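# Move wooden block from bench onto cart floor

## Task

Lift the wooden block from the bench and lay it flat on the floor of the cart, at the cart's handle end next to the profiles. The drop flap must stay open, and anything already in place must remain so. At the end both grippers must be empty and clear of the cart, the robot must have released the block and backed away, must be upright and not tilted, and must be in contact with nothing.

## Robot and tools

ROBOT. A Rainbow Robotics RB-Y1: a two-wheel differential base with two rear casters (no sideways motion), a folding torso (leg with ankle, knee, hip, plus chest pitch and yaw), a head with a camera, and two 7-joint arms, each with a parallel gripper and a wrist camera whose case sticks out sideways and can collide. The base is 0.58 m wide, extends 0.10 m ahead of the drive axle and 0.57 m behind; turning on the spot sweeps a 0.58 m radius. Something may occasionally nudge a loose object.

FRAMES. Base frame: origin on the floor between the drive wheels, x forward, y left, z up, metres. left_hand and right_hand are printed in it: the point between the finger pads, 0.03 m behind the tips; fingers point along the hand's -z, close along its x. Odometry frame is the base frame at scene start; base_odometry counts only wheel turns (slip looks like travel), heading in rad, positive left.

TOOL move. One action per call. Allowed shapes: base and/or joints (optionally min_time_s, contact_limits); or target alone or with min_time_s; or contact_limits alone. No action just returns state and images.
- base: {x_m_s, turn_rad_s, for_s} is a velocity command, not a goal: forward speed in m/s (0.005 to 1.5 either sign, or 0), left turn rate in rad/s (0.02 to 1.509 either sign, or 0), held for for_s seconds (0.1 to 5, rounded to 1/30 s), then the base brakes. Distance is roughly speed times duration; acceleration is 0.4 m/s² (turns 0.5 rad/s²). Omitted speeds are 0. If |x| + 0.27|turn| exceeds 1.5 both shrink together.
- joints: a dict of absolute joint targets by name, radians (grippers in metres of pad opening, 0 to 0.1). Key ranges: torso_squat_rad 0 to 1.2 (larger lowers a level chest); torso_shift_rad -0.3 to 0.6 (hips forward); torso_pitch_rad -0.2 to 1.4 (forward bow positive); torso_yaw_rad -1.5 to 1.5 (left positive; raise both arms out 0.2 rad or more first). Combined torso limits: squat+shift <= 1.52; squat-shift+pitch <= 1.57; shift+0.5pitch-0.4squat <= 0.7; shift+0.3pitch-0.5squat <= 0.39. Shoulder pitch ±2.356 (negative swings forward/up); left shoulder roll 0 to 3.141, right -3.141 to 0 (away from body is outward); shoulder yaw ±2.094; elbow -2.617 to 0.01 (negative bends); forearm roll ±3.141; wrist pitch -1.57 to 1.919; hand roll ±2.705; head_pan_rad ±0.523 (left positive), head_tilt_rad -0.35 to 1.57 (down positive).
- target: absolute pose for one hand: side "left" or "right", x, y, z in metres in the base frame (-3 to 3), quat_wxyz in the same form the hand lines print. It is solved once into joint angles, so the hand travels on an arc; split long moves into short steps. Cannot be sent while another move runs.
- min_time_s: 0.1 to 8, slowest allowed duration for arm, head and torso motions in the action.
- contact_limits: per-gripper current cap in mA, 200 to 672.5 (start value 672.5); persists; lower means softer grip.
- cameras: list of head_camera, left_wrist_camera, right_wrist_camera or all. blocking: true (default) waits for rest; false returns within about 0.5 s while motion continues.

OTHER TOOLS. wait(seconds 0 to 10, cameras) lets time pass, returning early if running moves finish. stop(cameras) brakes everything still moving. zoom_image(camera, region [x0,y0,x1,y1] in pixels, at most 504 per side) enlarges part of the latest image. read_manual gives licence text only. finished_scene(scene) ends the scene; call nothing after it.

RESULTS. "move" reads done or the worst status. Hand status: reached (within 10 mm and 2°), short (with error), or refused (with reason). Joint words: done, off_target (resting away from target, may still push), time_out, contact_stop (torso only), limit_stop_at_<name> (self-collision guard or built-in limit), not_followed (arm command withheld by the collision check), torque_fault, limit_stop_at_motor_heat. A time_out or contact_stop halts the whole group (torso, or one arm). An unprompted stop or refusal cancels the remaining move/wait/finished_scene calls in that reply. lidar_m: 12 distances, 30° sectors counter-clockwise from straight ahead, '-' means nothing seen, only at 0.23 m height. motor_effort: wheel load in percent, bracket shows peak; at rest under about 30 is normal. Wrist force and torque are raw, offset and include hand and load weight. on_its_own lists things the robot did unasked.

GRIPPING. Command an opening at least 0.005 m narrower than the block; off_target or done then both mean holding. Each arm handles 3 kg; load far ahead of the wheels can tip the robot.

AVOID. Driving into furniture (no bumper stop; wheels may cut out), fast bends or stops with arms outstretched, arms hitting or squeezing each other, a gripper closing on the other hand, dropping the block from height, torque faults and overheated motors (MOTOR HOT above 65 °C). Motion runs on while the agent thinks.

Each tool is called after "Emit:" by a JSON object that holds its "method" and its "body", one argument or row to a line.

## Session

Emit:
{"method": "move", "body": {

}}

Emit:
{"method": "move", "body": {
  "joints": {"head_tilt_rad":0.65,"head_pan_rad":0.52},
  "cameras": ["head_camera"]
}}

Emit:
{"method": "move", "body": {
  "joints": {"head_tilt_rad":0.65,"head_pan_rad":-0.52},
  "cameras": ["head_camera"]
}}

Scene clock: 0.00 s.
Joint torques (N m): no reading
External joint torques (N m): no reading
Motor temperatures (°C): left_arm=[30 28 32 36 34 33 38] | right_arm=[34 30 32 30 35 36 34]
Wrist force (N): no reading
Wrist torque (N m): no reading
Wrist force, peak (N): no reading
base_odometry: x=+0.000 y=+0.000 heading=+0.000
lidar_m: 0.75 1.03 1.57 4.58 1.52 1.08 1.02 1.07 1.44 3.60 1.10 0.78
base_status: not commanded
joint_positions: torso_squat_rad=+0.350 torso_shift_rad=+0.000 torso_pitch_rad=+0.000 torso_yaw_rad=+0.000 left_shoulder_pitch_rad=+0.037 left_shoulder_roll_rad=+0.004 left_shoulder_yaw_rad=-0.043 left_elbow_rad=-0.196 left_forearm_roll_rad=-0.014 left_wrist_pitch_rad=+0.002 left_hand_roll_rad=+0.027 left_gripper_m=+0.099 right_shoulder_pitch_rad=-0.040 right_shoulder_roll_rad=-0.021 right_shoulder_yaw_rad=-0.018 right_elbow_rad=-0.235 right_forearm_roll_rad=+0.049 right_wrist_pitch_rad=-0.014 right_hand_roll_rad=+0.035 right_gripper_m=+0.099 head_pan_rad=+0.000 head_tilt_rad=+0.400
joint_status: not commanded
wheel_motors_off: 0
motor_effort: left_wheel=+0 right_wheel=+0
chest: x=-0.2280 y=+0.0001 z=+1.2475 quat_wxyz=(+1.000, +0.000, +0.000, +0.000) (m; base frame)
left_hand: x=-0.1598 y=+0.2200 z=+0.5653 quat_wxyz=(+0.997, +0.000, -0.079, -0.009) (m; base frame)
right_hand: x=-0.0823 y=-0.2360 z=+0.5770 quat_wxyz=(+0.989, -0.016, -0.142, +0.041) (m; base frame)
pictures: head_camera, left_wrist_camera, right_wrist_camera
camera_calibration:
left_wrist_camera: T_world_to_cam=[[0.988724, 0.00955725, 0.149443, 0.0708295], [-0.0605519, -0.88722, 0.457355, -0.0439141], [0.13696, -0.461247, -0.876637, 0.69141], [0, 0, 0, 1]] pos_world=[-0.167385, 0.279272, 0.615616]
right_wrist_camera: T_world_to_cam=[[-0.945892, -0.11441, -0.303643, 0.0691098], [-0.245093, 0.865166, 0.437513, -0.0414065], [0.212646, 0.488261, -0.846394, 0.69334], [0, 0, 0, 1]] pos_world=[-0.0922137, -0.2948, 0.62594]

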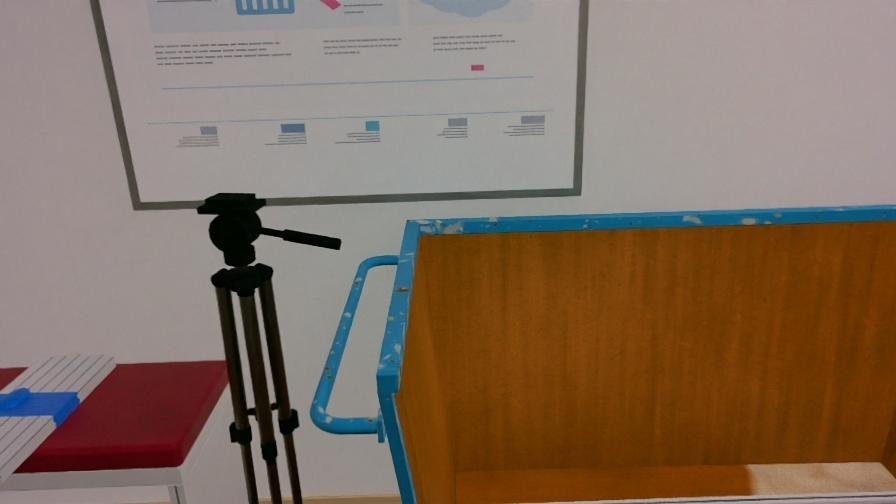

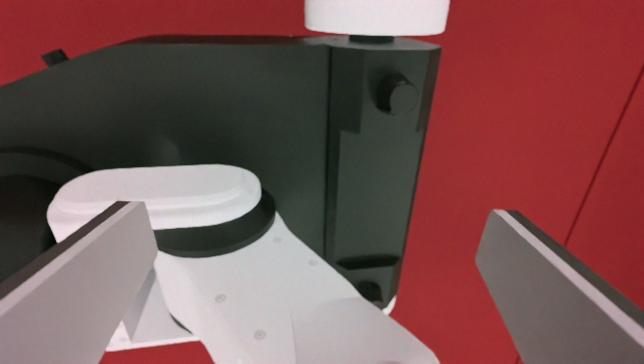

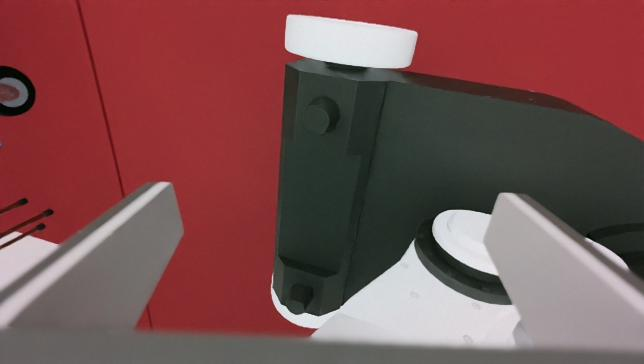

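Scene clock: 1.00 s.
Joint torques (N m): left_arm=[-1.56 -0.76 0.68 -0.48 -0.13 -0.55 -0.13] | right_arm=[-3.64 -0.59 -0.77 -1.41 0.04 -0.56 0]
External joint torques (N m): left_arm=[-0.18 -0.9 0.67 0.08 -0.14 -0.13 -0.12] | right_arm=[-0.04 0.53 -0.73 0.22 -0.02 0.03 -0.02]
Wrist force (N): left_arm=[-0.1 1.3 -7.8] | right_arm=[-2.6 0.9 -4.7]
Wrist torque (N m): left_arm=[-0.30 0.15 0.11] | right_arm=[-0.08 -0.10 -0.10]
Wrist force, peak (N): left_arm=[0.1 1.6 -7.9] | right_arm=[-2.9 0.8 -5.4]
move: done
base_odometry: x=+0.000 y=+0.000 heading=+0.000
lidar_m: 0.74 1.04 1.57 4.56 1.51 1.06 1.01 1.09 1.44 3.61 1.10 0.79
base_status: not commanded
joint_positions: torso_squat_rad=+0.350 torso_shift_rad=+0.000 torso_pitch_rad=+0.000 torso_yaw_rad=+0.000 left_shoulder_pitch_rad=+0.037 left_shoulder_roll_rad=+0.004 left_shoulder_yaw_rad=-0.043 left_elbow_rad=-0.196 left_forearm_roll_rad=-0.014 left_wrist_pitch_rad=+0.002 left_hand_roll_rad=+0.027 left_gripper_m=+0.099 right_shoulder_pitch_rad=-0.040 right_shoulder_roll_rad=-0.021 right_shoulder_yaw_rad=-0.018 right_elbow_rad=-0.235 right_forearm_roll_rad=+0.049 right_wrist_pitch_rad=-0.014 right_hand_roll_rad=+0.035 right_gripper_m=+0.099 head_pan_rad=+0.520 head_tilt_rad=+0.650
joint_status: all done
wheel_motors_off: 0
motor_effort: left_wheel=+0(1) right_wheel=+0(2)
chest: x=-0.2280 y=+0.0001 z=+1.2475 quat_wxyz=(+1.000, +0.000, +0.000, +0.000) (m; base frame)
left_hand: x=-0.1598 y=+0.2200 z=+0.5653 quat_wxyz=(+0.997, +0.000, -0.079, -0.009) (m; base frame)
right_hand: x=-0.0823 y=-0.2360 z=+0.5770 quat_wxyz=(+0.989, -0.016, -0.142, +0.041) (m; base frame)
pictures: head_camera
camera_calibration:
head_camera: T_world_to_cam=[[0.496853, -0.867264, -0.0314702, 0.147087], [-0.497873, -0.255153, -0.828866, 1.14889], [0.710816, 0.427493, -0.558561, 0.900036], [0, 0, 0, 1]] pos_world=[-0.140838, 0.0359479, 1.45963]

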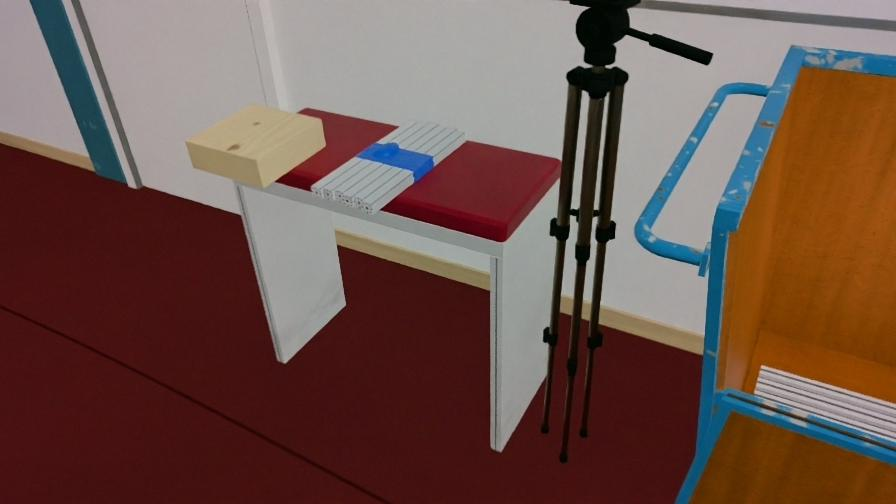

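Scene clock: 2.37 s.
Joint torques (N m): left_arm=[-1.59 -0.46 1.04 -0.49 -0.1 -0.71 -0.12] | right_arm=[-3.61 -0.35 -0.58 -1.65 0.06 -0.53 -0.08]
External joint torques (N m): left_arm=[-0.21 -0.61 1.03 0.07 -0.1 -0.29 -0.12] | right_arm=[-0.01 0.77 -0.54 -0.02 0 0.07 -0.09]
Wrist force (N): left_arm=[0.1 1.1 -6.9] | right_arm=[-2.5 1.1 -5.1]
Wrist torque (N m): left_arm=[-0.27 0.17 0.10] | right_arm=[-0.08 -0.08 -0.09]
Wrist force, peak (N): left_arm=[-0.7 1.3 -8.3] | right_arm=[-2.9 1.1 -5.5]
move: done
base_odometry: x=+0.000 y=+0.000 heading=+0.000
lidar_m: 0.74 1.04 1.56 4.57 1.52 1.09 1.03 1.08 1.42 3.60 1.10 0.78
base_status: not commanded
joint_positions: torso_squat_rad=+0.350 torso_shift_rad=+0.000 torso_pitch_rad=+0.000 torso_yaw_rad=+0.000 left_shoulder_pitch_rad=+0.037 left_shoulder_roll_rad=+0.004 left_shoulder_yaw_rad=-0.043 left_elbow_rad=-0.196 left_forearm_roll_rad=-0.014 left_wrist_pitch_rad=+0.002 left_hand_roll_rad=+0.027 left_gripper_m=+0.099 right_shoulder_pitch_rad=-0.040 right_shoulder_roll_rad=-0.021 right_shoulder_yaw_rad=-0.018 right_elbow_rad=-0.235 right_forearm_roll_rad=+0.049 right_wrist_pitch_rad=-0.014 right_hand_roll_rad=+0.035 right_gripper_m=+0.099 head_pan_rad=-0.520 head_tilt_rad=+0.650
joint_status: all done
wheel_motors_off: 0
motor_effort: left_wheel=+0(1) right_wheel=+1(2)
chest: x=-0.2280 y=+0.0001 z=+1.2475 quat_wxyz=(+1.000, +0.000, +0.000, +0.000) (m; base frame)
left_hand: x=-0.1598 y=+0.2200 z=+0.5653 quat_wxyz=(+0.997, +0.000, -0.079, -0.009) (m; base frame)
right_hand: x=-0.0823 y=-0.2360 z=+0.5770 quat_wxyz=(+0.989, -0.016, -0.142, +0.041) (m; base frame)
pictures: head_camera
camera_calibration:
head_camera: T_world_to_cam=[[-0.496376, -0.867535, -0.0315184, -0.0574634], [-0.47196, 0.300157, -0.828951, 1.15432], [0.728605, -0.396596, -0.558432, 0.903717], [0, 0, 0, 1]] pos_world=[-0.142181, -0.0379195, 1.45973]

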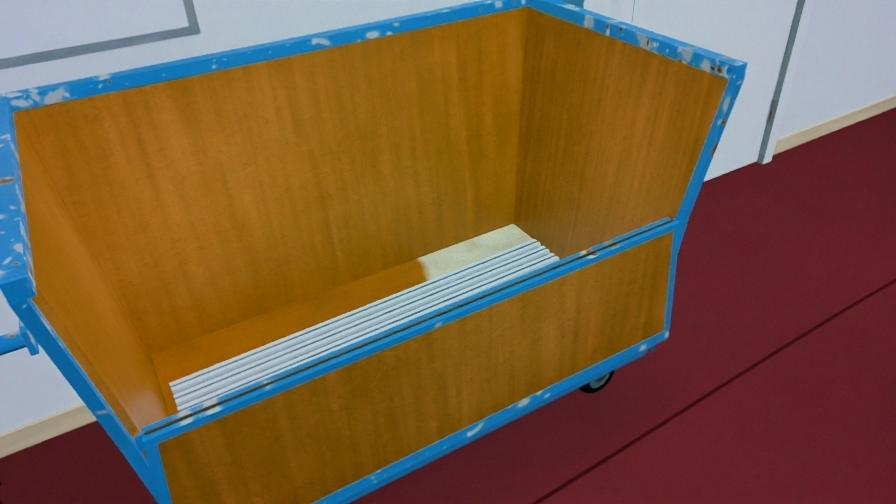

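Emit:
{"method": "move", "body": {
  "base": {"x_m_s":0.3,"for_s":1.4},
  "joints": {"head_tilt_rad":0.95,"head_pan_rad":-0.3,"torso_squat_rad":0.05},
  "cameras": ["head_camera"]
}}

Emit:
{"method": "move", "body": {
  "joints": {"head_tilt_rad":0.6,"head_pan_rad":0.52},
  "cameras": ["head_camera"]
}}

Scene clock: 23.47 s.
Joint torques (N m): left_arm=[-1.02 -0.81 0.86 -0.46 -0.09 -0.72 -0.12] | right_arm=[-3.23 -0.43 -0.72 -1.22 -0.06 -0.67 -0.04]
External joint torques (N m): left_arm=[0.36 -0.97 0.85 0.09 -0.09 -0.29 -0.11] | right_arm=[0.36 0.69 -0.68 0.41 -0.13 -0.08 -0.06]
Wrist force (N): left_arm=[-0.5 2.0 -7.8] | right_arm=[-2.9 1.1 -4.9]
Wrist torque (N m): left_arm=[-0.34 0.13 0.13] | right_arm=[-0.07 -0.11 -0.09]
Wrist force, peak (N): left_arm=[0.2 1.5 -8.5] | right_arm=[-2.6 1.6 -5.5]
move: done
base_odometry: x=+0.420 y=+0.000 heading=+0.000
lidar_m: 0.32 0.34 0.73 3.89 2.14 1.53 1.45 1.50 2.03 4.97 0.48 0.34
base_status: done (sent for 1.4 of 1.4 s)
joint_positions: torso_squat_rad=+0.050 torso_shift_rad=+0.000 torso_pitch_rad=+0.000 torso_yaw_rad=+0.000 left_shoulder_pitch_rad=+0.037 left_shoulder_roll_rad=+0.004 left_shoulder_yaw_rad=-0.043 left_elbow_rad=-0.196 left_forearm_roll_rad=-0.014 left_wrist_pitch_rad=+0.002 left_hand_roll_rad=+0.027 left_gripper_m=+0.099 right_shoulder_pitch_rad=-0.040 right_shoulder_roll_rad=-0.021 right_shoulder_yaw_rad=-0.018 right_elbow_rad=-0.235 right_forearm_roll_rad=+0.049 right_wrist_pitch_rad=-0.014 right_hand_roll_rad=+0.035 right_gripper_m=+0.099 head_pan_rad=-0.300 head_tilt_rad=+0.950
joint_status: all done
wheel_motors_off: 0
motor_effort: left_wheel=-1(22) right_wheel=+1(54)
chest: x=-0.2279 y=+0.0001 z=+1.2891 quat_wxyz=(+1.000, +0.000, +0.000, +0.000) (m; base frame)
left_hand: x=-0.1597 y=+0.2200 z=+0.6068 quat_wxyz=(+0.997, +0.000, -0.079, -0.009) (m; base frame)
right_hand: x=-0.0823 y=-0.2360 z=+0.6186 quat_wxyz=(+0.989, -0.016, -0.142, +0.041) (m; base frame)
pictures: head_camera
camera_calibration:
head_camera: T_world_to_cam=[[-0.30412, -0.952157, -0.0301252, -0.0185442], [-0.736342, 0.255017, -0.626711, 0.833207], [0.60441, -0.168413, -0.778669, 1.22911], [0, 0, 0, 1]] pos_world=[-0.134999, -0.0231411, 1.47869]

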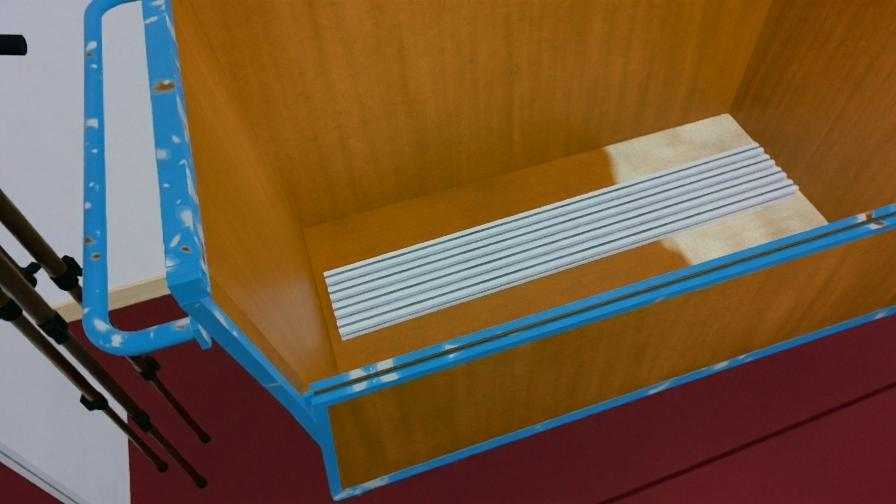

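Scene clock: 24.67 s.
Joint torques (N m): left_arm=[-0.95 -0.88 0.9 -0.47 -0.03 -0.6 -0.07] | right_arm=[-2.92 -0.7 -0.52 -1.33 -0.07 -0.51 -0.01]
External joint torques (N m): left_arm=[0.43 -1.03 0.89 0.09 -0.04 -0.18 -0.06] | right_arm=[0.68 0.42 -0.48 0.3 -0.14 0.09 -0.02]
Wrist force (N): left_arm=[-0.3 0.7 -7.5] | right_arm=[-2.6 1.0 -4.9]
Wrist torque (N m): left_arm=[-0.25 0.13 0.08] | right_arm=[-0.08 -0.09 -0.07]
Wrist force, peak (N): left_arm=[0.0 1.6 -8.1] | right_arm=[-2.3 1.6 -5.3]
move: done
base_odometry: x=+0.420 y=+0.000 heading=+0.000
lidar_m: 0.32 0.34 0.72 3.88 2.12 1.51 1.44 1.51 2.01 4.93 0.49 0.34
base_status: not commanded
joint_positions: torso_squat_rad=+0.050 torso_shift_rad=+0.000 torso_pitch_rad=+0.000 torso_yaw_rad=+0.000 left_shoulder_pitch_rad=+0.037 left_shoulder_roll_rad=+0.004 left_shoulder_yaw_rad=-0.043 left_elbow_rad=-0.196 left_forearm_roll_rad=-0.014 left_wrist_pitch_rad=+0.002 left_hand_roll_rad=+0.027 left_gripper_m=+0.099 right_shoulder_pitch_rad=-0.040 right_shoulder_roll_rad=-0.021 right_shoulder_yaw_rad=-0.018 right_elbow_rad=-0.235 right_forearm_roll_rad=+0.049 right_wrist_pitch_rad=-0.014 right_hand_roll_rad=+0.035 right_gripper_m=+0.099 head_pan_rad=+0.520 head_tilt_rad=+0.600
joint_status: all done
wheel_motors_off: 0
motor_effort: left_wheel=-2(2) right_wheel=+1(2)
chest: x=-0.2279 y=+0.0001 z=+1.2891 quat_wxyz=(+1.000, +0.000, +0.000, +0.000) (m; base frame)
left_hand: x=-0.1597 y=+0.2200 z=+0.6068 quat_wxyz=(+0.997, +0.000, -0.079, -0.009) (m; base frame)
right_hand: x=-0.0823 y=-0.2360 z=+0.6186 quat_wxyz=(+0.989, -0.016, -0.142, +0.041) (m; base frame)
pictures: head_camera
camera_calibration:
head_camera: T_world_to_cam=[[0.498224, -0.866476, -0.0315167, 0.1487], [-0.461444, -0.234206, -0.855697, 1.23087], [0.734059, 0.440872, -0.516517, 0.865433], [0, 0, 0, 1]] pos_world=[-0.141388, 0.0355767, 1.50495]

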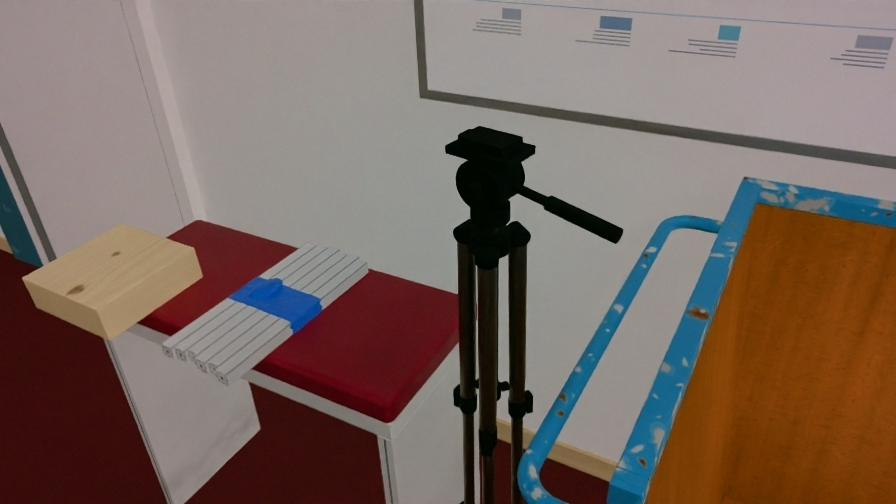

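Emit:
{"method": "move", "body": {
  "base": {"x_m_s":-0.4,"for_s":0.9},
  "joints": {"head_tilt_rad":0.8,"head_pan_rad":0}
}}

Emit:
{"method": "move", "body": {
  "base": {"turn_rad_s":0.7854,"for_s":2.0}
}}

Emit:
{"method": "move", "body": {
  "base": {"x_m_s":0.6,"for_s":2.4333}
}}

Emit:
{"method": "move", "body": {
  "base": {"turn_rad_s":-0.7854,"for_s":2.0},
  "joints": {"torso_squat_rad":0.9},
  "cameras": ["head_camera"]
}}

Scene clock: 44.97 s.
Joint torques (N m): left_arm=[-2.07 -0.84 0.67 -0.6 -0.03 -0.66 0.06] | right_arm=[-3.77 -0.5 -0.69 -1.53 -0.11 -0.62 -0.01]
External joint torques (N m): left_arm=[-0.69 -0.99 0.66 -0.04 -0.03 -0.23 0.07] | right_arm=[-0.17 0.62 -0.65 0.1 -0.17 -0.02 -0.02]
Wrist force (N): left_arm=[-0.3 1.4 -7.6] | right_arm=[-2.4 1.2 -4.9]
Wrist torque (N m): left_arm=[-0.34 0.12 0.10] | right_arm=[-0.12 -0.09 -0.10]
Wrist force, peak (N): left_arm=[0.1 1.3 -8.6] | right_arm=[-3.0 1.1 -5.3]
move: done
base_odometry: x=+0.096 y=+0.000 heading=-0.002
lidar_m: 0.64 0.95 1.51 5.00 1.66 1.18 1.12 1.18 1.56 3.95 0.95 0.68
base_status: done (sent for 0.9 of 0.9 s)
joint_positions: torso_squat_rad=+0.050 torso_shift_rad=+0.000 torso_pitch_rad=+0.000 torso_yaw_rad=+0.000 left_shoulder_pitch_rad=+0.037 left_shoulder_roll_rad=+0.004 left_shoulder_yaw_rad=-0.043 left_elbow_rad=-0.196 left_forearm_roll_rad=-0.014 left_wrist_pitch_rad=+0.002 left_hand_roll_rad=+0.027 left_gripper_m=+0.099 right_shoulder_pitch_rad=-0.040 right_shoulder_roll_rad=-0.021 right_shoulder_yaw_rad=-0.018 right_elbow_rad=-0.235 right_forearm_roll_rad=+0.049 right_wrist_pitch_rad=-0.014 right_hand_roll_rad=+0.035 right_gripper_m=+0.099 head_pan_rad=+0.000 head_tilt_rad=+0.800
joint_status: all done
wheel_motors_off: 0
motor_effort: left_wheel=-24(50) right_wheel=+18(38)
chest: x=-0.2280 y=+0.0001 z=+1.2891 quat_wxyz=(+1.000, +0.000, +0.000, +0.000) (m; base frame)
left_hand: x=-0.1598 y=+0.2200 z=+0.6068 quat_wxyz=(+0.997, +0.000, -0.079, -0.009) (m; base frame)
right_hand: x=-0.0824 y=-0.2360 z=+0.6186 quat_wxyz=(+0.989, -0.016, -0.142, +0.041) (m; base frame)
pictures: none

Scene clock: 48.87 s.
Joint torques (N m): left_arm=[-1.69 -0.89 0.49 -0.74 -0.11 -0.66 -0.03] | right_arm=[-3.76 -0.72 -0.91 -1.48 -0.06 -0.57 0.06]
External joint torques (N m): left_arm=[-0.31 -1.04 0.47 -0.18 -0.11 -0.24 -0.02] | right_arm=[-0.17 0.39 -0.87 0.15 -0.12 0.03 0.04]
Wrist force (N): left_arm=[-0.2 1.5 -7.7] | right_arm=[-2.4 1.1 -4.8]
Wrist torque (N m): left_arm=[-0.35 0.13 0.10] | right_arm=[-0.10 -0.10 -0.09]
Wrist force, peak (N): left_arm=[-0.8 1.4 -8.2] | right_arm=[-2.6 1.2 -5.4]
move: done
base_odometry: x=+0.096 y=+0.000 heading=+1.568
lidar_m: 4.88 1.64 1.18 1.11 1.15 1.56 4.04 0.96 0.69 0.67 0.95 1.51
base_status: done (sent for 2 of 2 s)
joint_positions: torso_squat_rad=+0.050 torso_shift_rad=+0.000 torso_pitch_rad=+0.000 torso_yaw_rad=+0.000 left_shoulder_pitch_rad=+0.037 left_shoulder_roll_rad=+0.004 left_shoulder_yaw_rad=-0.043 left_elbow_rad=-0.196 left_forearm_roll_rad=-0.014 left_wrist_pitch_rad=+0.002 left_hand_roll_rad=+0.027 left_gripper_m=+0.099 right_shoulder_pitch_rad=-0.040 right_shoulder_roll_rad=-0.021 right_shoulder_yaw_rad=-0.018 right_elbow_rad=-0.235 right_forearm_roll_rad=+0.049 right_wrist_pitch_rad=-0.014 right_hand_roll_rad=+0.035 right_gripper_m=+0.099 head_pan_rad=+0.000 head_tilt_rad=+0.800
joint_status: not commanded
wheel_motors_off: 0
motor_effort: left_wheel=+3(50) right_wheel=+22(54)
chest: x=-0.2280 y=+0.0001 z=+1.2891 quat_wxyz=(+1.000, +0.000, +0.000, +0.000) (m; base frame)
left_hand: x=-0.1598 y=+0.2200 z=+0.6068 quat_wxyz=(+0.997, +0.000, -0.079, -0.009) (m; base frame)
right_hand: x=-0.0824 y=-0.2360 z=+0.6186 quat_wxyz=(+0.989, -0.016, -0.142, +0.041) (m; base frame)
pictures: none

Scene clock: 53.03 s.
Joint torques (N m): left_arm=[-1.23 -0.89 0.71 -0.36 -0.02 -0.58 0] | right_arm=[-2.65 -0.57 -0.79 -1.31 -0.11 -0.59 -0.07]
External joint torques (N m): left_arm=[0.15 -1.04 0.7 0.2 -0.02 -0.16 0.01] | right_arm=[0.95 0.55 -0.75 0.32 -0.17 0 -0.08]
Wrist force (N): left_arm=[0.1 0.7 -7.6] | right_arm=[-2.7 1.3 -5.0]
Wrist torque (N m): left_arm=[-0.28 0.14 0.09] | right_arm=[-0.12 -0.15 -0.08]
Wrist force, peak (N): left_arm=[-0.3 2.0 -8.4] | right_arm=[-2.8 1.1 -5.4]
move: done
base_odometry: x=+0.099 y=+1.460 heading=+1.569
lidar_m: 4.14 1.70 1.22 1.16 1.20 1.61 2.66 1.19 1.25 0.81 1.43 1.90
base_status: done (sent for 2.43 of 2.43 s)
joint_positions: torso_squat_rad=+0.050 torso_shift_rad=+0.000 torso_pitch_rad=+0.000 torso_yaw_rad=+0.000 left_shoulder_pitch_rad=+0.037 left_shoulder_roll_rad=+0.004 left_shoulder_yaw_rad=-0.043 left_elbow_rad=-0.196 left_forearm_roll_rad=-0.014 left_wrist_pitch_rad=+0.002 left_hand_roll_rad=+0.027 left_gripper_m=+0.099 right_shoulder_pitch_rad=-0.040 right_shoulder_roll_rad=-0.021 right_shoulder_yaw_rad=-0.018 right_elbow_rad=-0.235 right_forearm_roll_rad=+0.049 right_wrist_pitch_rad=-0.014 right_hand_roll_rad=+0.035 right_gripper_m=+0.099 head_pan_rad=+0.000 head_tilt_rad=+0.800
joint_status: not commanded
wheel_motors_off: 0
motor_effort: left_wheel=+16(56) right_wheel=-14(52)
chest: x=-0.2280 y=+0.0001 z=+1.2891 quat_wxyz=(+1.000, +0.000, +0.000, +0.000) (m; base frame)
left_hand: x=-0.1597 y=+0.2200 z=+0.6068 quat_wxyz=(+0.997, +0.000, -0.079, -0.009) (m; base frame)
right_hand: x=-0.0822 y=-0.2359 z=+0.6186 quat_wxyz=(+0.989, -0.016, -0.142, +0.041) (m; base frame)
pictures: none

Scene clock: 56.93 s.
Joint torques (N m): left_arm=[-1.52 -0.58 0.73 -0.42 -0.08 -0.7 -0.11] | right_arm=[-3.17 -0.26 -0.53 -1.19 0.1 -0.55 -0.1]
External joint torques (N m): left_arm=[-0.13 -0.73 0.71 0.13 -0.09 -0.28 -0.1] | right_arm=[0.43 0.86 -0.49 0.44 0.04 0.04 -0.12]
Wrist force (N): left_arm=[0.0 1.1 -8.2] | right_arm=[-2.9 0.8 -5.0]
Wrist torque (N m): left_arm=[-0.31 0.16 0.09] | right_arm=[-0.05 -0.15 -0.09]
Wrist force, peak (N): left_arm=[-0.5 1.4 -8.5] | right_arm=[-3.4 0.9 -5.6]
move: done
base_odometry: x=+0.098 y=+1.460 heading=-0.001
lidar_m: 0.81 1.44 1.89 4.14 1.70 1.20 1.15 1.20 1.62 4.05 1.19 1.23
base_status: done (sent for 2 of 2 s)
joint_positions: torso_squat_rad=+0.900 torso_shift_rad=+0.000 torso_pitch_rad=+0.000 torso_yaw_rad=+0.000 left_shoulder_pitch_rad=+0.037 left_shoulder_roll_rad=+0.004 left_shoulder_yaw_rad=-0.043 left_elbow_rad=-0.196 left_forearm_roll_rad=-0.014 left_wrist_pitch_rad=+0.002 left_hand_roll_rad=+0.027 left_gripper_m=+0.099 right_shoulder_pitch_rad=-0.040 right_shoulder_roll_rad=-0.021 right_shoulder_yaw_rad=-0.018 right_elbow_rad=-0.235 right_forearm_roll_rad=+0.049 right_wrist_pitch_rad=-0.014 right_hand_roll_rad=+0.035 right_gripper_m=+0.099 head_pan_rad=+0.000 head_tilt_rad=+0.800
joint_status: all done
wheel_motors_off: 0
motor_effort: left_wheel=+22(45) right_wheel=+3(53)
chest: x=-0.2281 y=+0.0001 z=+1.0251 quat_wxyz=(+1.000, +0.000, +0.000, +0.000) (m; base frame)
left_hand: x=-0.1597 y=+0.2200 z=+0.3429 quat_wxyz=(+0.997, +0.000, -0.079, -0.009) (m; base frame)
right_hand: x=-0.0822 y=-0.2360 z=+0.3546 quat_wxyz=(+0.989, -0.016, -0.142, +0.041) (m; base frame)
pictures: head_camera
camera_calibration:
head_camera: T_world_to_cam=[[-0.00443494, -0.999504, -0.031174, 0.036389], [-0.676291, 0.0259618, -0.736177, 0.814148], [0.736621, 0.0178178, -0.676071, 0.925219], [0, 0, 0, 1]] pos_world=[-0.130774, -0.00125112, 1.226]

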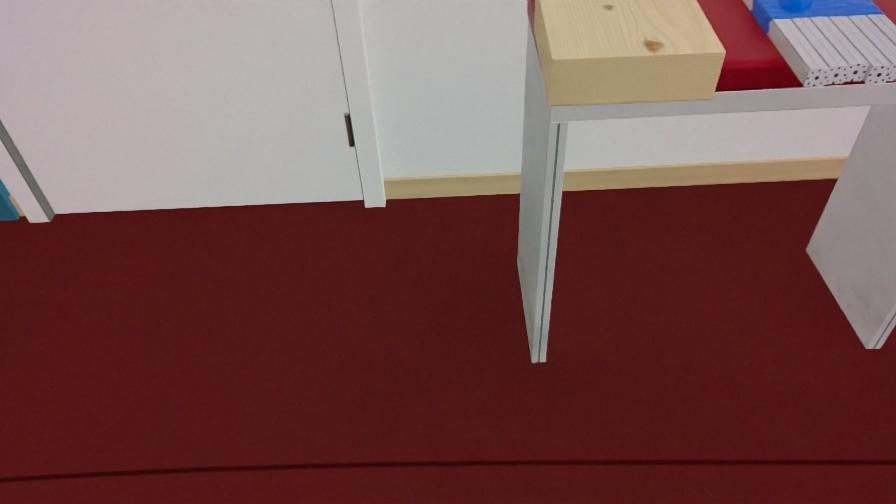

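Emit:
{"method": "move", "body": {
  "target": {"side":"right","x":0.32,"y":-0.247,"z":0.773,"quat_wxyz":[0.7071,0,-0.7071,0]},
  "cameras": ["right_wrist_camera"]
}}

Emit:
{"method": "move", "body": {
  "joints": {"head_tilt_rad":0.45,"head_pan_rad":-0.3,"right_gripper_m":0.1},
  "cameras": ["head_camera","right_wrist_camera"]
}}

Scene clock: 64.27 s.
Joint torques (N m): left_arm=[-1.51 -0.77 0.69 -0.46 -0.06 -0.71 -0.04] | right_arm=[-13.52 -3.44 -1.88 -10.4 -0.14 -1.86 -0.02]
External joint torques (N m): left_arm=[-0.13 -0.91 0.68 0.1 -0.06 -0.29 -0.03] | right_arm=[-0.44 -0.7 -1.02 -0.46 -0.36 0.06 -0.07]
Wrist force (N): left_arm=[-0.7 1.2 -7.2] | right_arm=[-7.8 1.2 1.2]
Wrist torque (N m): left_arm=[-0.34 0.08 0.09] | right_arm=[-0.21 -0.48 -0.06]
Wrist force, peak (N): left_arm=[-0.1 1.3 -8.6] | right_arm=[-7.7 1.9 1.0]
move: done
base_odometry: x=+0.098 y=+1.460 heading=-0.001
lidar_m: 0.80 1.43 1.90 4.13 1.70 1.22 1.14 1.22 1.62 4.05 1.19 1.22
base_status: not commanded
joint_positions: torso_squat_rad=+0.900 torso_shift_rad=+0.000 torso_pitch_rad=+0.000 torso_yaw_rad=+0.000 left_shoulder_pitch_rad=+0.037 left_shoulder_roll_rad=+0.004 left_shoulder_yaw_rad=-0.043 left_elbow_rad=-0.196 left_forearm_roll_rad=-0.014 left_wrist_pitch_rad=+0.002 left_hand_roll_rad=+0.027 left_gripper_m=+0.099 right_shoulder_pitch_rad=-0.139 right_shoulder_roll_rad=-0.084 right_shoulder_yaw_rad=-0.035 right_elbow_rad=-1.307 right_forearm_roll_rad=-0.007 right_wrist_pitch_rad=-0.130 right_hand_roll_rad=-0.075 right_gripper_m=+0.099 head_pan_rad=+0.000 head_tilt_rad=+0.800
joint_status: all done
wheel_motors_off: 0
motor_effort: left_wheel=+21(22) right_wheel=+1(8)
chest: x=-0.2280 y=+0.0001 z=+1.0251 quat_wxyz=(+1.000, +0.000, +0.000, +0.000) (m; base frame)
left_hand: x=-0.1597 y=+0.2200 z=+0.3428 quat_wxyz=(+0.997, +0.000, -0.079, -0.009) (m; base frame)
right_hand: x=+0.3200 y=-0.2468 z=+0.7730 quat_wxyz=(+0.707, +0.000, -0.707, +0.000) (m; base frame)
right_hand_status: reached (checked arc, planned for 1.2 s): 0 mm and 0.0 deg off.
pictures: right_wrist_camera
camera_calibration:
right_wrist_camera: T_world_to_cam=[[0.0265482, -0.0288635, -0.999231, 0.755499], [-0.506829, 0.861194, -0.0383419, 0.431496], [0.861638, 0.507457, 0.00823429, -0.0846493], [0, 0, 0, 1]] pos_world=[0.271574, -0.306839, 0.772159]

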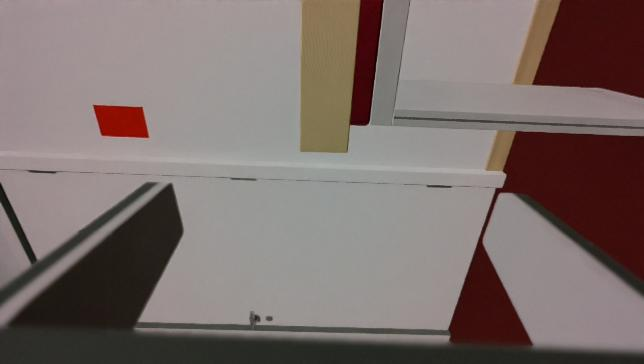

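Scene clock: 65.13 s.
Joint torques (N m): left_arm=[-1.31 -0.66 0.77 -0.55 -0.11 -0.7 -0.03] | right_arm=[-13 -2.98 -1.97 -10.27 -0.04 -1.79 -0.13]
External joint torques (N m): left_arm=[0.07 -0.81 0.76 0 -0.11 -0.28 -0.02] | right_arm=[0.08 -0.23 -1.11 -0.33 -0.26 0.12 -0.18]
Wrist force (N): left_arm=[-0.2 2.1 -7.5] | right_arm=[-6.8 0.6 0.9]
Wrist torque (N m): left_arm=[-0.43 0.14 0.09] | right_arm=[-0.12 -0.38 -0.03]
Wrist force, peak (N): left_arm=[-0.2 1.5 -8.2] | right_arm=[-7.8 0.7 1.2]
move: done
base_odometry: x=+0.098 y=+1.460 heading=-0.001
lidar_m: 0.80 1.44 1.88 4.14 1.70 1.22 1.15 1.22 1.61 4.05 1.20 1.22
base_status: not commanded
joint_positions: torso_squat_rad=+0.900 torso_shift_rad=+0.000 torso_pitch_rad=+0.000 torso_yaw_rad=+0.000 left_shoulder_pitch_rad=+0.037 left_shoulder_roll_rad=+0.004 left_shoulder_yaw_rad=-0.043 left_elbow_rad=-0.196 left_forearm_roll_rad=-0.014 left_wrist_pitch_rad=+0.002 left_hand_roll_rad=+0.027 left_gripper_m=+0.099 right_shoulder_pitch_rad=-0.139 right_shoulder_roll_rad=-0.084 right_shoulder_yaw_rad=-0.035 right_elbow_rad=-1.307 right_forearm_roll_rad=-0.007 right_wrist_pitch_rad=-0.130 right_hand_roll_rad=-0.075 right_gripper_m=+0.099 head_pan_rad=-0.300 head_tilt_rad=+0.450
joint_status: all done
wheel_motors_off: 0
motor_effort: left_wheel=+21(22) right_wheel=+2(4)
chest: x=-0.2280 y=+0.0001 z=+1.0251 quat_wxyz=(+1.000, +0.000, +0.000, +0.000) (m; base frame)
left_hand: x=-0.1597 y=+0.2200 z=+0.3428 quat_wxyz=(+0.997, +0.000, -0.079, -0.009) (m; base frame)
right_hand: x=+0.3200 y=-0.2468 z=+0.7730 quat_wxyz=(+0.707, +0.000, -0.707, +0.000) (m; base frame)
pictures: head_camera, right_wrist_camera
camera_calibration:
head_camera: T_world_to_cam=[[-0.289078, -0.956809, -0.030828, -0.0226367], [-0.358109, 0.137947, -0.923433, 1.10918], [0.887802, -0.255904, -0.38252, 0.596697], [0, 0, 0, 1]] pos_world=[-0.139084, -0.0219703, 1.25181]
right_wrist_camera: T_world_to_cam=[[0.0265482, -0.0288635, -0.999231, 0.755499], [-0.506829, 0.861194, -0.0383419, 0.431496], [0.861638, 0.507457, 0.00823429, -0.0846493], [0, 0, 0, 1]] pos_world=[0.271574, -0.306839, 0.772159]

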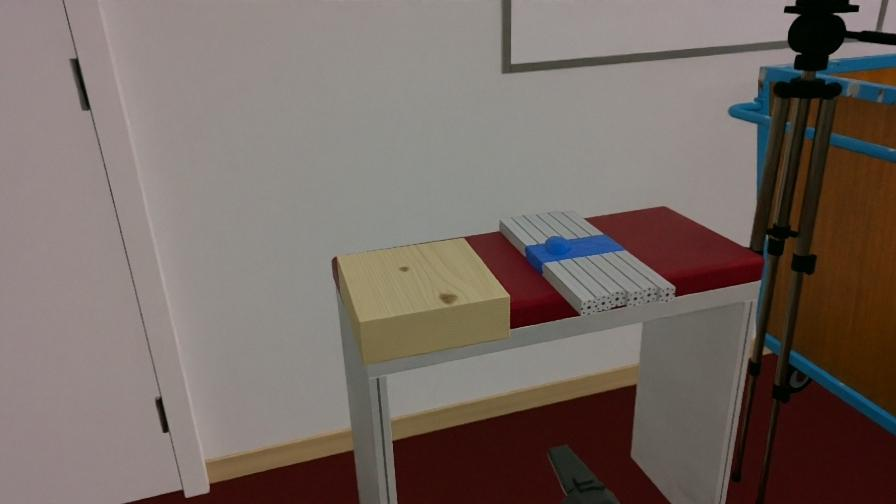

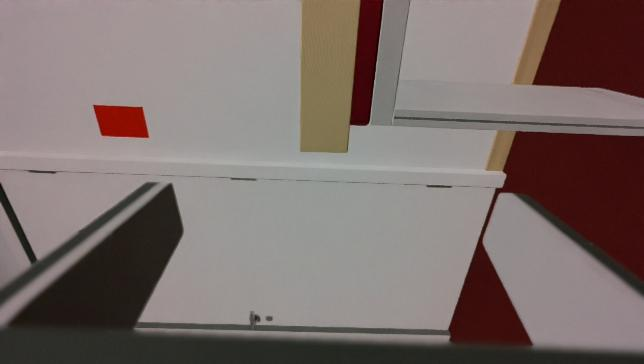

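Emit:
{"method": "move", "body": {
  "base": {"x_m_s":0.3,"for_s":0.8333},
  "cameras": ["head_camera","right_wrist_camera"]
}}

Scene clock: 72.33 s.
Joint torques (N m): left_arm=[-0.99 -0.83 0.84 -0.53 -0.05 -0.69 -0.05] | right_arm=[-13.63 -3.21 -2.1 -10.44 -0.04 -1.88 -0.14]
External joint torques (N m): left_arm=[0.39 -0.98 0.82 0.02 -0.05 -0.27 -0.05] | right_arm=[-0.55 -0.47 -1.25 -0.5 -0.26 0.04 -0.19]
Wrist force (N): left_arm=[-0.2 1.0 -7.9] | right_arm=[-7.1 0.3 1.3]
Wrist torque (N m): left_arm=[-0.29 0.14 0.08] | right_arm=[-0.12 -0.39 -0.07]
Wrist force, peak (N): left_arm=[-0.7 1.0 -8.7] | right_arm=[-7.6 1.1 1.4]
move: done
base_odometry: x=+0.348 y=+1.459 heading=-0.002
lidar_m: 0.56 1.15 1.57 4.00 2.08 1.49 1.40 1.47 1.95 1.68 1.04 0.56
base_status: done (sent for 0.83 of 0.83 s)
joint_positions: torso_squat_rad=+0.900 torso_shift_rad=+0.000 torso_pitch_rad=+0.000 torso_yaw_rad=+0.000 left_shoulder_pitch_rad=+0.037 left_shoulder_roll_rad=+0.004 left_shoulder_yaw_rad=-0.043 left_elbow_rad=-0.196 left_forearm_roll_rad=-0.014 left_wrist_pitch_rad=+0.002 left_hand_roll_rad=+0.027 left_gripper_m=+0.099 right_shoulder_pitch_rad=-0.139 right_shoulder_roll_rad=-0.084 right_shoulder_yaw_rad=-0.035 right_elbow_rad=-1.307 right_forearm_roll_rad=-0.007 right_wrist_pitch_rad=-0.130 right_hand_roll_rad=-0.075 right_gripper_m=+0.099 head_pan_rad=-0.300 head_tilt_rad=+0.450
joint_status: not commanded
wheel_motors_off: 0
motor_effort: left_wheel=-10(49) right_wheel=+12(44)
chest: x=-0.2279 y=+0.0001 z=+1.0251 quat_wxyz=(+1.000, +0.000, +0.000, +0.000) (m; base frame)
left_hand: x=-0.1597 y=+0.2200 z=+0.3429 quat_wxyz=(+0.997, +0.000, -0.079, -0.009) (m; base frame)
right_hand: x=+0.3200 y=-0.2468 z=+0.7729 quat_wxyz=(+0.707, +0.000, -0.707, +0.000) (m; base frame)
pictures: head_camera, right_wrist_camera
camera_calibration:
head_camera: T_world_to_cam=[[-0.289075, -0.956811, -0.0308003, -0.0226421], [-0.35828, 0.137968, -0.923364, 1.10911], [0.887734, -0.255886, -0.382689, 0.596812], [0, 0, 0, 1]] pos_world=[-0.138984, -0.0219703, 1.25181]
right_wrist_camera: T_world_to_cam=[[0.0263252, -0.0288767, -0.999236, 0.755459], [-0.506839, 0.861192, -0.0382403, 0.431416], [0.861639, 0.507458, 0.00803525, -0.084494], [0, 0, 0, 1]] pos_world=[0.271574, -0.306839, 0.772058]

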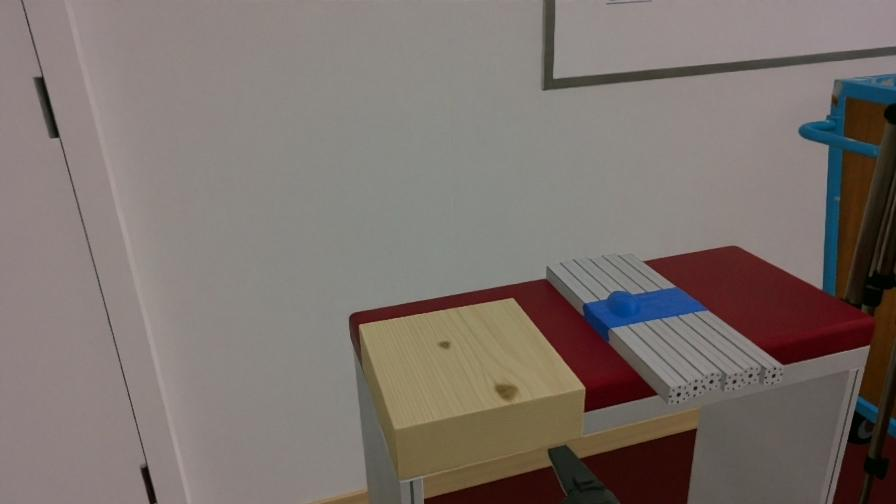

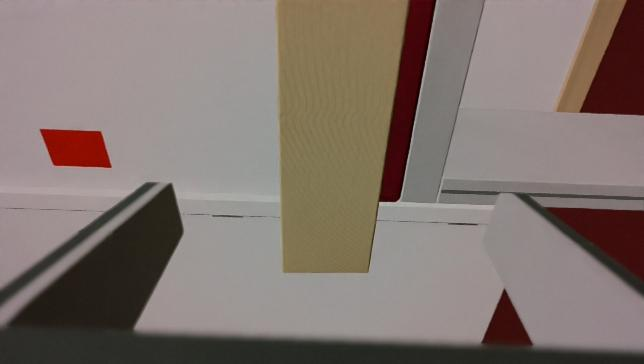

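Emit:
{"method": "move", "body": {
  "target": {"side":"right","x":0.32,"y":-0.236,"z":0.768,"quat_wxyz":[0.7071,0,-0.7071,0]}
}}

Emit:
{"method": "move", "body": {
  "base": {"x_m_s":0.2,"for_s":0.7},
  "cameras": ["head_camera","right_wrist_camera"]
}}

Scene clock: 76.30 s.
Joint torques (N m): left_arm=[-1.45 -0.63 0.79 -0.52 -0.08 -0.7 -0.06] | right_arm=[-13.63 -1.55 -2.02 -10.52 0.09 -1.97 0.06]
External joint torques (N m): left_arm=[-0.08 -0.78 0.78 0.04 -0.08 -0.28 -0.06] | right_arm=[-0.53 0.56 -1.54 -0.6 -0.13 -0.05 0.01]
Wrist force (N): left_arm=[-0.7 2.3 -7.6] | right_arm=[-6.7 0.9 0.9]
Wrist torque (N m): left_arm=[-0.45 0.06 0.11] | right_arm=[-0.16 -0.36 -0.24]
Wrist force, peak (N): left_arm=[0.3 1.6 -8.3] | right_arm=[-8.6 1.5 1.3]
move: done
base_odometry: x=+0.348 y=+1.459 heading=-0.002
lidar_m: 0.56 1.15 1.57 3.98 2.08 1.48 1.40 1.46 1.96 1.69 1.04 0.55
base_status: not commanded
joint_positions: torso_squat_rad=+0.900 torso_shift_rad=+0.000 torso_pitch_rad=+0.000 torso_yaw_rad=+0.000 left_shoulder_pitch_rad=+0.037 left_shoulder_roll_rad=+0.004 left_shoulder_yaw_rad=-0.043 left_elbow_rad=-0.196 left_forearm_roll_rad=-0.014 left_wrist_pitch_rad=+0.002 left_hand_roll_rad=+0.027 left_gripper_m=+0.099 right_shoulder_pitch_rad=-0.144 right_shoulder_roll_rad=-0.051 right_shoulder_yaw_rad=-0.042 right_elbow_rad=-1.287 right_forearm_roll_rad=+0.006 right_wrist_pitch_rad=-0.146 right_hand_roll_rad=-0.055 right_gripper_m=+0.099 head_pan_rad=-0.300 head_tilt_rad=+0.450
joint_status: all done
wheel_motors_off: 0
motor_effort: left_wheel=-12(14) right_wheel=+13(15)
chest: x=-0.2280 y=+0.0001 z=+1.0251 quat_wxyz=(+1.000, +0.000, +0.000, +0.000) (m; base frame)
left_hand: x=-0.1597 y=+0.2200 z=+0.3428 quat_wxyz=(+0.997, +0.000, -0.079, -0.009) (m; base frame)
right_hand: x=+0.3198 y=-0.2357 z=+0.7681 quat_wxyz=(+0.707, +0.001, -0.707, +0.000) (m; base frame)
right_hand_status: reached (checked arc, planned for 0.2 s): 0 mm and 0.1 deg off.
pictures: none

Scene clock: 77.90 s.
Joint torques (N m): left_arm=[-0.86 -0.49 0.78 -0.37 -0.06 -0.67 -0.08] | right_arm=[-13.31 -1.75 -1.6 -10.52 0.17 -1.99 -0.02]
External joint torques (N m): left_arm=[0.52 -0.64 0.77 0.18 -0.06 -0.25 -0.07] | right_arm=[-0.22 0.36 -1.13 -0.59 -0.05 -0.08 -0.07]
Wrist force (N): left_arm=[0.1 1.6 -7.6] | right_arm=[-6.9 0.6 1.2]
Wrist torque (N m): left_arm=[-0.35 0.12 0.08] | right_arm=[-0.11 -0.38 -0.28]
Wrist force, peak (N): left_arm=[0.3 1.0 -8.2] | right_arm=[-7.7 1.0 1.6]
move: done
base_odometry: x=+0.489 y=+1.459 heading=-0.003
lidar_m: 0.49 1.01 1.38 3.52 2.29 1.62 1.55 1.62 2.14 1.37 0.95 0.41
base_status: done (sent for 0.7 of 0.7 s)
joint_positions: torso_squat_rad=+0.900 torso_shift_rad=+0.000 torso_pitch_rad=+0.000 torso_yaw_rad=+0.000 left_shoulder_pitch_rad=+0.037 left_shoulder_roll_rad=+0.004 left_shoulder_yaw_rad=-0.043 left_elbow_rad=-0.196 left_forearm_roll_rad=-0.014 left_wrist_pitch_rad=+0.002 left_hand_roll_rad=+0.027 left_gripper_m=+0.099 right_shoulder_pitch_rad=-0.144 right_shoulder_roll_rad=-0.051 right_shoulder_yaw_rad=-0.042 right_elbow_rad=-1.287 right_forearm_roll_rad=+0.006 right_wrist_pitch_rad=-0.146 right_hand_roll_rad=-0.055 right_gripper_m=+0.099 head_pan_rad=-0.300 head_tilt_rad=+0.450
joint_status: not commanded
wheel_motors_off: 0
motor_effort: left_wheel=-10(28) right_wheel=+10(38)
chest: x=-0.2279 y=+0.0001 z=+1.0251 quat_wxyz=(+1.000, +0.000, +0.000, +0.000) (m; base frame)
left_hand: x=-0.1597 y=+0.2200 z=+0.3428 quat_wxyz=(+0.997, +0.000, -0.079, -0.009) (m; base frame)
right_hand: x=+0.3198 y=-0.2357 z=+0.7681 quat_wxyz=(+0.707, +0.001, -0.707, +0.000) (m; base frame)
pictures: head_camera, right_wrist_camera
camera_calibration:
head_camera: T_world_to_cam=[[-0.289075, -0.956811, -0.0308003, -0.0226421], [-0.35828, 0.137968, -0.923364, 1.10911], [0.887734, -0.255886, -0.382689, 0.596812], [0, 0, 0, 1]] pos_world=[-0.138984, -0.0219703, 1.25181]
right_wrist_camera: T_world_to_cam=[[0.0254529, -0.0286752, -0.999265, 0.7514], [-0.507884, 0.860603, -0.0376328, 0.421263], [0.861049, 0.508469, 0.00734117, -0.0890126], [0, 0, 0, 1]] pos_world=[0.271472, -0.295734, 0.767354]

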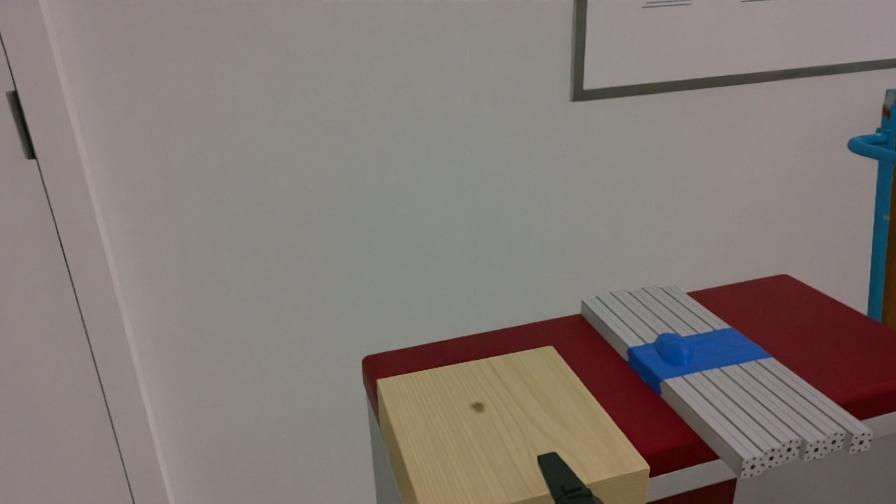

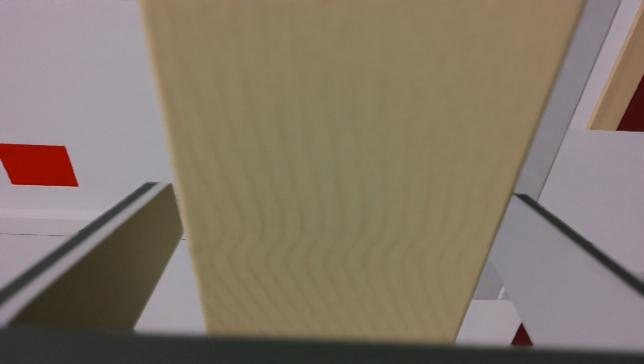

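Emit:
{"method": "move", "body": {
  "base": {"x_m_s":0.05,"for_s":0.15}
}}

Emit:
{"method": "move", "body": {
  "joints": {"right_gripper_m":0.04}
}}

Emit:
{"method": "move", "body": {
  "joints": {"torso_squat_rad":0.8},
  "min_time_s": 1.0,
  "cameras": ["head_camera","right_wrist_camera"]
}}

Scene clock: 79.90 s.
Joint torques (N m): left_arm=[-1.13 -0.74 0.46 -0.47 -0.11 -0.66 0.04] | right_arm=[-13.53 -1.87 -1.73 -10.57 0.18 -2.14 0]
External joint torques (N m): left_arm=[0.24 -0.89 0.45 0.09 -0.12 -0.24 0.05] | right_arm=[-0.43 0.24 -1.25 -0.64 -0.04 -0.23 -0.05]
Wrist force (N): left_arm=[0.1 1.5 -7.1] | right_arm=[-7.2 0.4 1.0]
Wrist torque (N m): left_arm=[-0.32 0.15 0.10] | right_arm=[-0.10 -0.44 -0.26]
Wrist force, peak (N): left_arm=[-0.1 1.0 -8.4] | right_arm=[-8.1 0.7 1.3]
move: done
base_odometry: x=+0.497 y=+1.459 heading=-0.003
lidar_m: 0.50 0.98 1.36 3.47 2.30 1.62 1.56 1.62 2.15 1.36 0.97 0.40
base_status: done (sent for 0.17 of 0.17 s)
joint_positions: torso_squat_rad=+0.900 torso_shift_rad=+0.000 torso_pitch_rad=+0.000 torso_yaw_rad=+0.000 left_shoulder_pitch_rad=+0.037 left_shoulder_roll_rad=+0.004 left_shoulder_yaw_rad=-0.043 left_elbow_rad=-0.196 left_forearm_roll_rad=-0.014 left_wrist_pitch_rad=+0.002 left_hand_roll_rad=+0.027 left_gripper_m=+0.099 right_shoulder_pitch_rad=-0.144 right_shoulder_roll_rad=-0.051 right_shoulder_yaw_rad=-0.042 right_elbow_rad=-1.287 right_forearm_roll_rad=+0.006 right_wrist_pitch_rad=-0.146 right_hand_roll_rad=-0.055 right_gripper_m=+0.099 head_pan_rad=-0.300 head_tilt_rad=+0.450
joint_status: not commanded
wheel_motors_off: 0
motor_effort: left_wheel=-7(24) right_wheel=+8(34)
chest: x=-0.2279 y=+0.0001 z=+1.0251 quat_wxyz=(+1.000, +0.000, +0.000, +0.000) (m; base frame)
left_hand: x=-0.1597 y=+0.2200 z=+0.3428 quat_wxyz=(+0.997, +0.000, -0.079, -0.009) (m; base frame)
right_hand: x=+0.3199 y=-0.2357 z=+0.7681 quat_wxyz=(+0.707, +0.001, -0.707, +0.000) (m; base frame)
pictures: none

Scene clock: 81.07 s.
Joint torques (N m): left_arm=[-0.92 -0.43 0.67 -0.4 -0.05 -0.67 -0.03] | right_arm=[-13.49 -1.66 -1.75 -10.74 0.25 -2.12 0.12]
External joint torques (N m): left_arm=[0.45 -0.58 0.66 0.16 -0.06 -0.25 -0.02] | right_arm=[-0.39 0.45 -1.27 -0.81 0.03 -0.2 0.07]
Wrist force (N): left_arm=[0.3 0.5 -7.2] | right_arm=[-7.1 1.1 1.1]
Wrist torque (N m): left_arm=[-0.24 0.15 0.10] | right_arm=[-0.18 -0.41 -0.37]
Wrist force, peak (N): left_arm=[0.0 1.4 -8.5] | right_arm=[-8.2 0.8 0.7]
move: off_target
base_odometry: x=+0.497 y=+1.459 heading=-0.003
lidar_m: 0.48 1.00 1.37 3.48 2.30 1.63 1.56 1.62 2.15 1.38 0.96 0.41
base_status: not commanded
joint_positions: torso_squat_rad=+0.900 torso_shift_rad=+0.000 torso_pitch_rad=+0.000 torso_yaw_rad=+0.000 left_shoulder_pitch_rad=+0.037 left_shoulder_roll_rad=+0.004 left_shoulder_yaw_rad=-0.043 left_elbow_rad=-0.196 left_forearm_roll_rad=-0.014 left_wrist_pitch_rad=+0.002 left_hand_roll_rad=+0.027 left_gripper_m=+0.099 right_shoulder_pitch_rad=-0.144 right_shoulder_roll_rad=-0.051 right_shoulder_yaw_rad=-0.042 right_elbow_rad=-1.287 right_forearm_roll_rad=+0.006 right_wrist_pitch_rad=-0.146 right_hand_roll_rad=-0.055 right_gripper_m=+0.075 head_pan_rad=-0.300 head_tilt_rad=+0.450
joint_status: right_gripper_m off_target (ended at +0.075, target +0.040)
wheel_motors_off: 0
motor_effort: left_wheel=-7(9) right_wheel=+5(9)
chest: x=-0.2279 y=+0.0001 z=+1.0251 quat_wxyz=(+1.000, +0.000, +0.000, +0.000) (m; base frame)
left_hand: x=-0.1597 y=+0.2200 z=+0.3428 quat_wxyz=(+0.997, +0.000, -0.079, -0.009) (m; base frame)
right_hand: x=+0.3198 y=-0.2357 z=+0.7681 quat_wxyz=(+0.707, +0.001, -0.707, +0.000) (m; base frame)
pictures: none

Scene clock: 82.33 s.
Joint torques (N m): left_arm=[-1.33 -0.7 0.73 -0.45 -0.07 -0.72 -0.07] | right_arm=[-25.48 -1.3 -1.97 -23.97 -0.05 -9.51 -0.12]
External joint torques (N m): left_arm=[0.02 -0.85 0.72 0.1 -0.07 -0.3 -0.06] | right_arm=[-12.44 0.81 -1.49 -14.06 -0.27 -7.59 -0.17]
Wrist force (N): left_arm=[0.2 1.0 -7.2] | right_arm=[-29.2 0.9 0.1]
Wrist torque (N m): left_arm=[-0.30 0.19 0.12] | right_arm=[-0.10 2.03 0.17]
Wrist force, peak (N): left_arm=[0.2 1.9 -8.5] | right_arm=[-31.2 1.6 0.7]
move: done
base_odometry: x=+0.497 y=+1.459 heading=-0.003
lidar_m: 0.47 1.00 1.37 3.46 2.30 1.64 1.55 1.63 2.16 1.39 0.97 0.41
base_status: not commanded
joint_positions: torso_squat_rad=+0.800 torso_shift_rad=+0.000 torso_pitch_rad=+0.001 torso_yaw_rad=+0.000 left_shoulder_pitch_rad=+0.037 left_shoulder_roll_rad=+0.004 left_shoulder_yaw_rad=-0.043 left_elbow_rad=-0.196 left_forearm_roll_rad=-0.014 left_wrist_pitch_rad=+0.002 left_hand_roll_rad=+0.027 left_gripper_m=+0.099 right_shoulder_pitch_rad=-0.141 right_shoulder_roll_rad=-0.051 right_shoulder_yaw_rad=-0.042 right_elbow_rad=-1.284 right_forearm_roll_rad=+0.006 right_wrist_pitch_rad=-0.144 right_hand_roll_rad=-0.054 right_gripper_m=+0.074 head_pan_rad=-0.300 head_tilt_rad=+0.450
joint_status: all done
wheel_motors_off: 0
motor_effort: left_wheel=-7(9) right_wheel=+8(8)
chest: x=-0.2275 y=+0.0000 z=+1.0777 quat_wxyz=(+1.000, +0.000, +0.001, +0.000) (m; base frame)
left_hand: x=-0.1599 y=+0.2200 z=+0.3954 quat_wxyz=(+0.997, +0.000, -0.079, -0.009) (m; base frame)
right_hand: x=+0.3188 y=-0.2364 z=+0.8166 quat_wxyz=(+0.711, +0.000, -0.704, +0.000) (m; base frame)
pictures: head_camera, right_wrist_camera
camera_calibration:
head_camera: T_world_to_cam=[[-0.289055, -0.956822, -0.0306416, -0.0211523], [-0.359118, 0.138049, -0.923026, 1.15726], [0.887401, -0.255802, -0.383516, 0.617382], [0, 0, 0, 1]] pos_world=[-0.138386, -0.0220703, 1.30431]
right_wrist_camera: T_world_to_cam=[[0.0165527, -0.0287395, -0.99945, 0.802876], [-0.507116, 0.86124, -0.033164, 0.419386], [0.861719, 0.507386, -0.000318397, -0.0823404], [0, 0, 0, 1]] pos_world=[0.270342, -0.296339, 0.816316]

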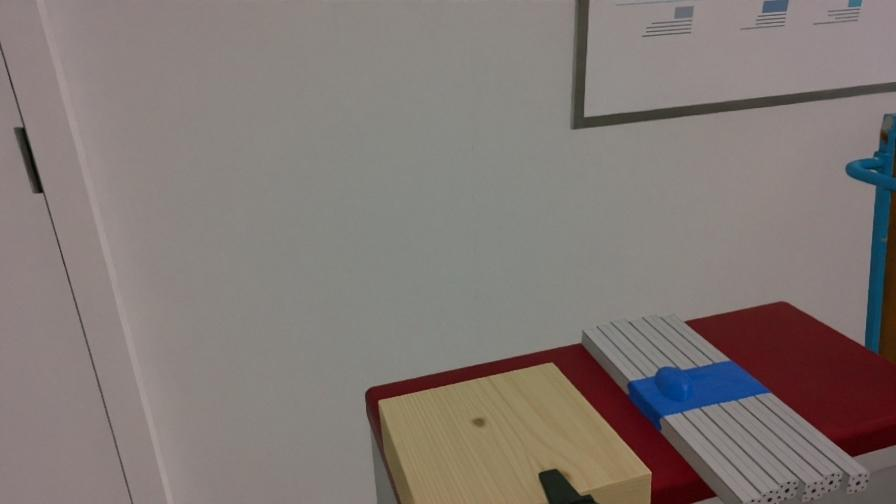

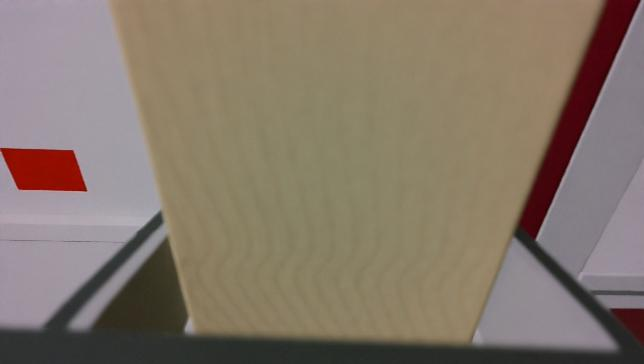

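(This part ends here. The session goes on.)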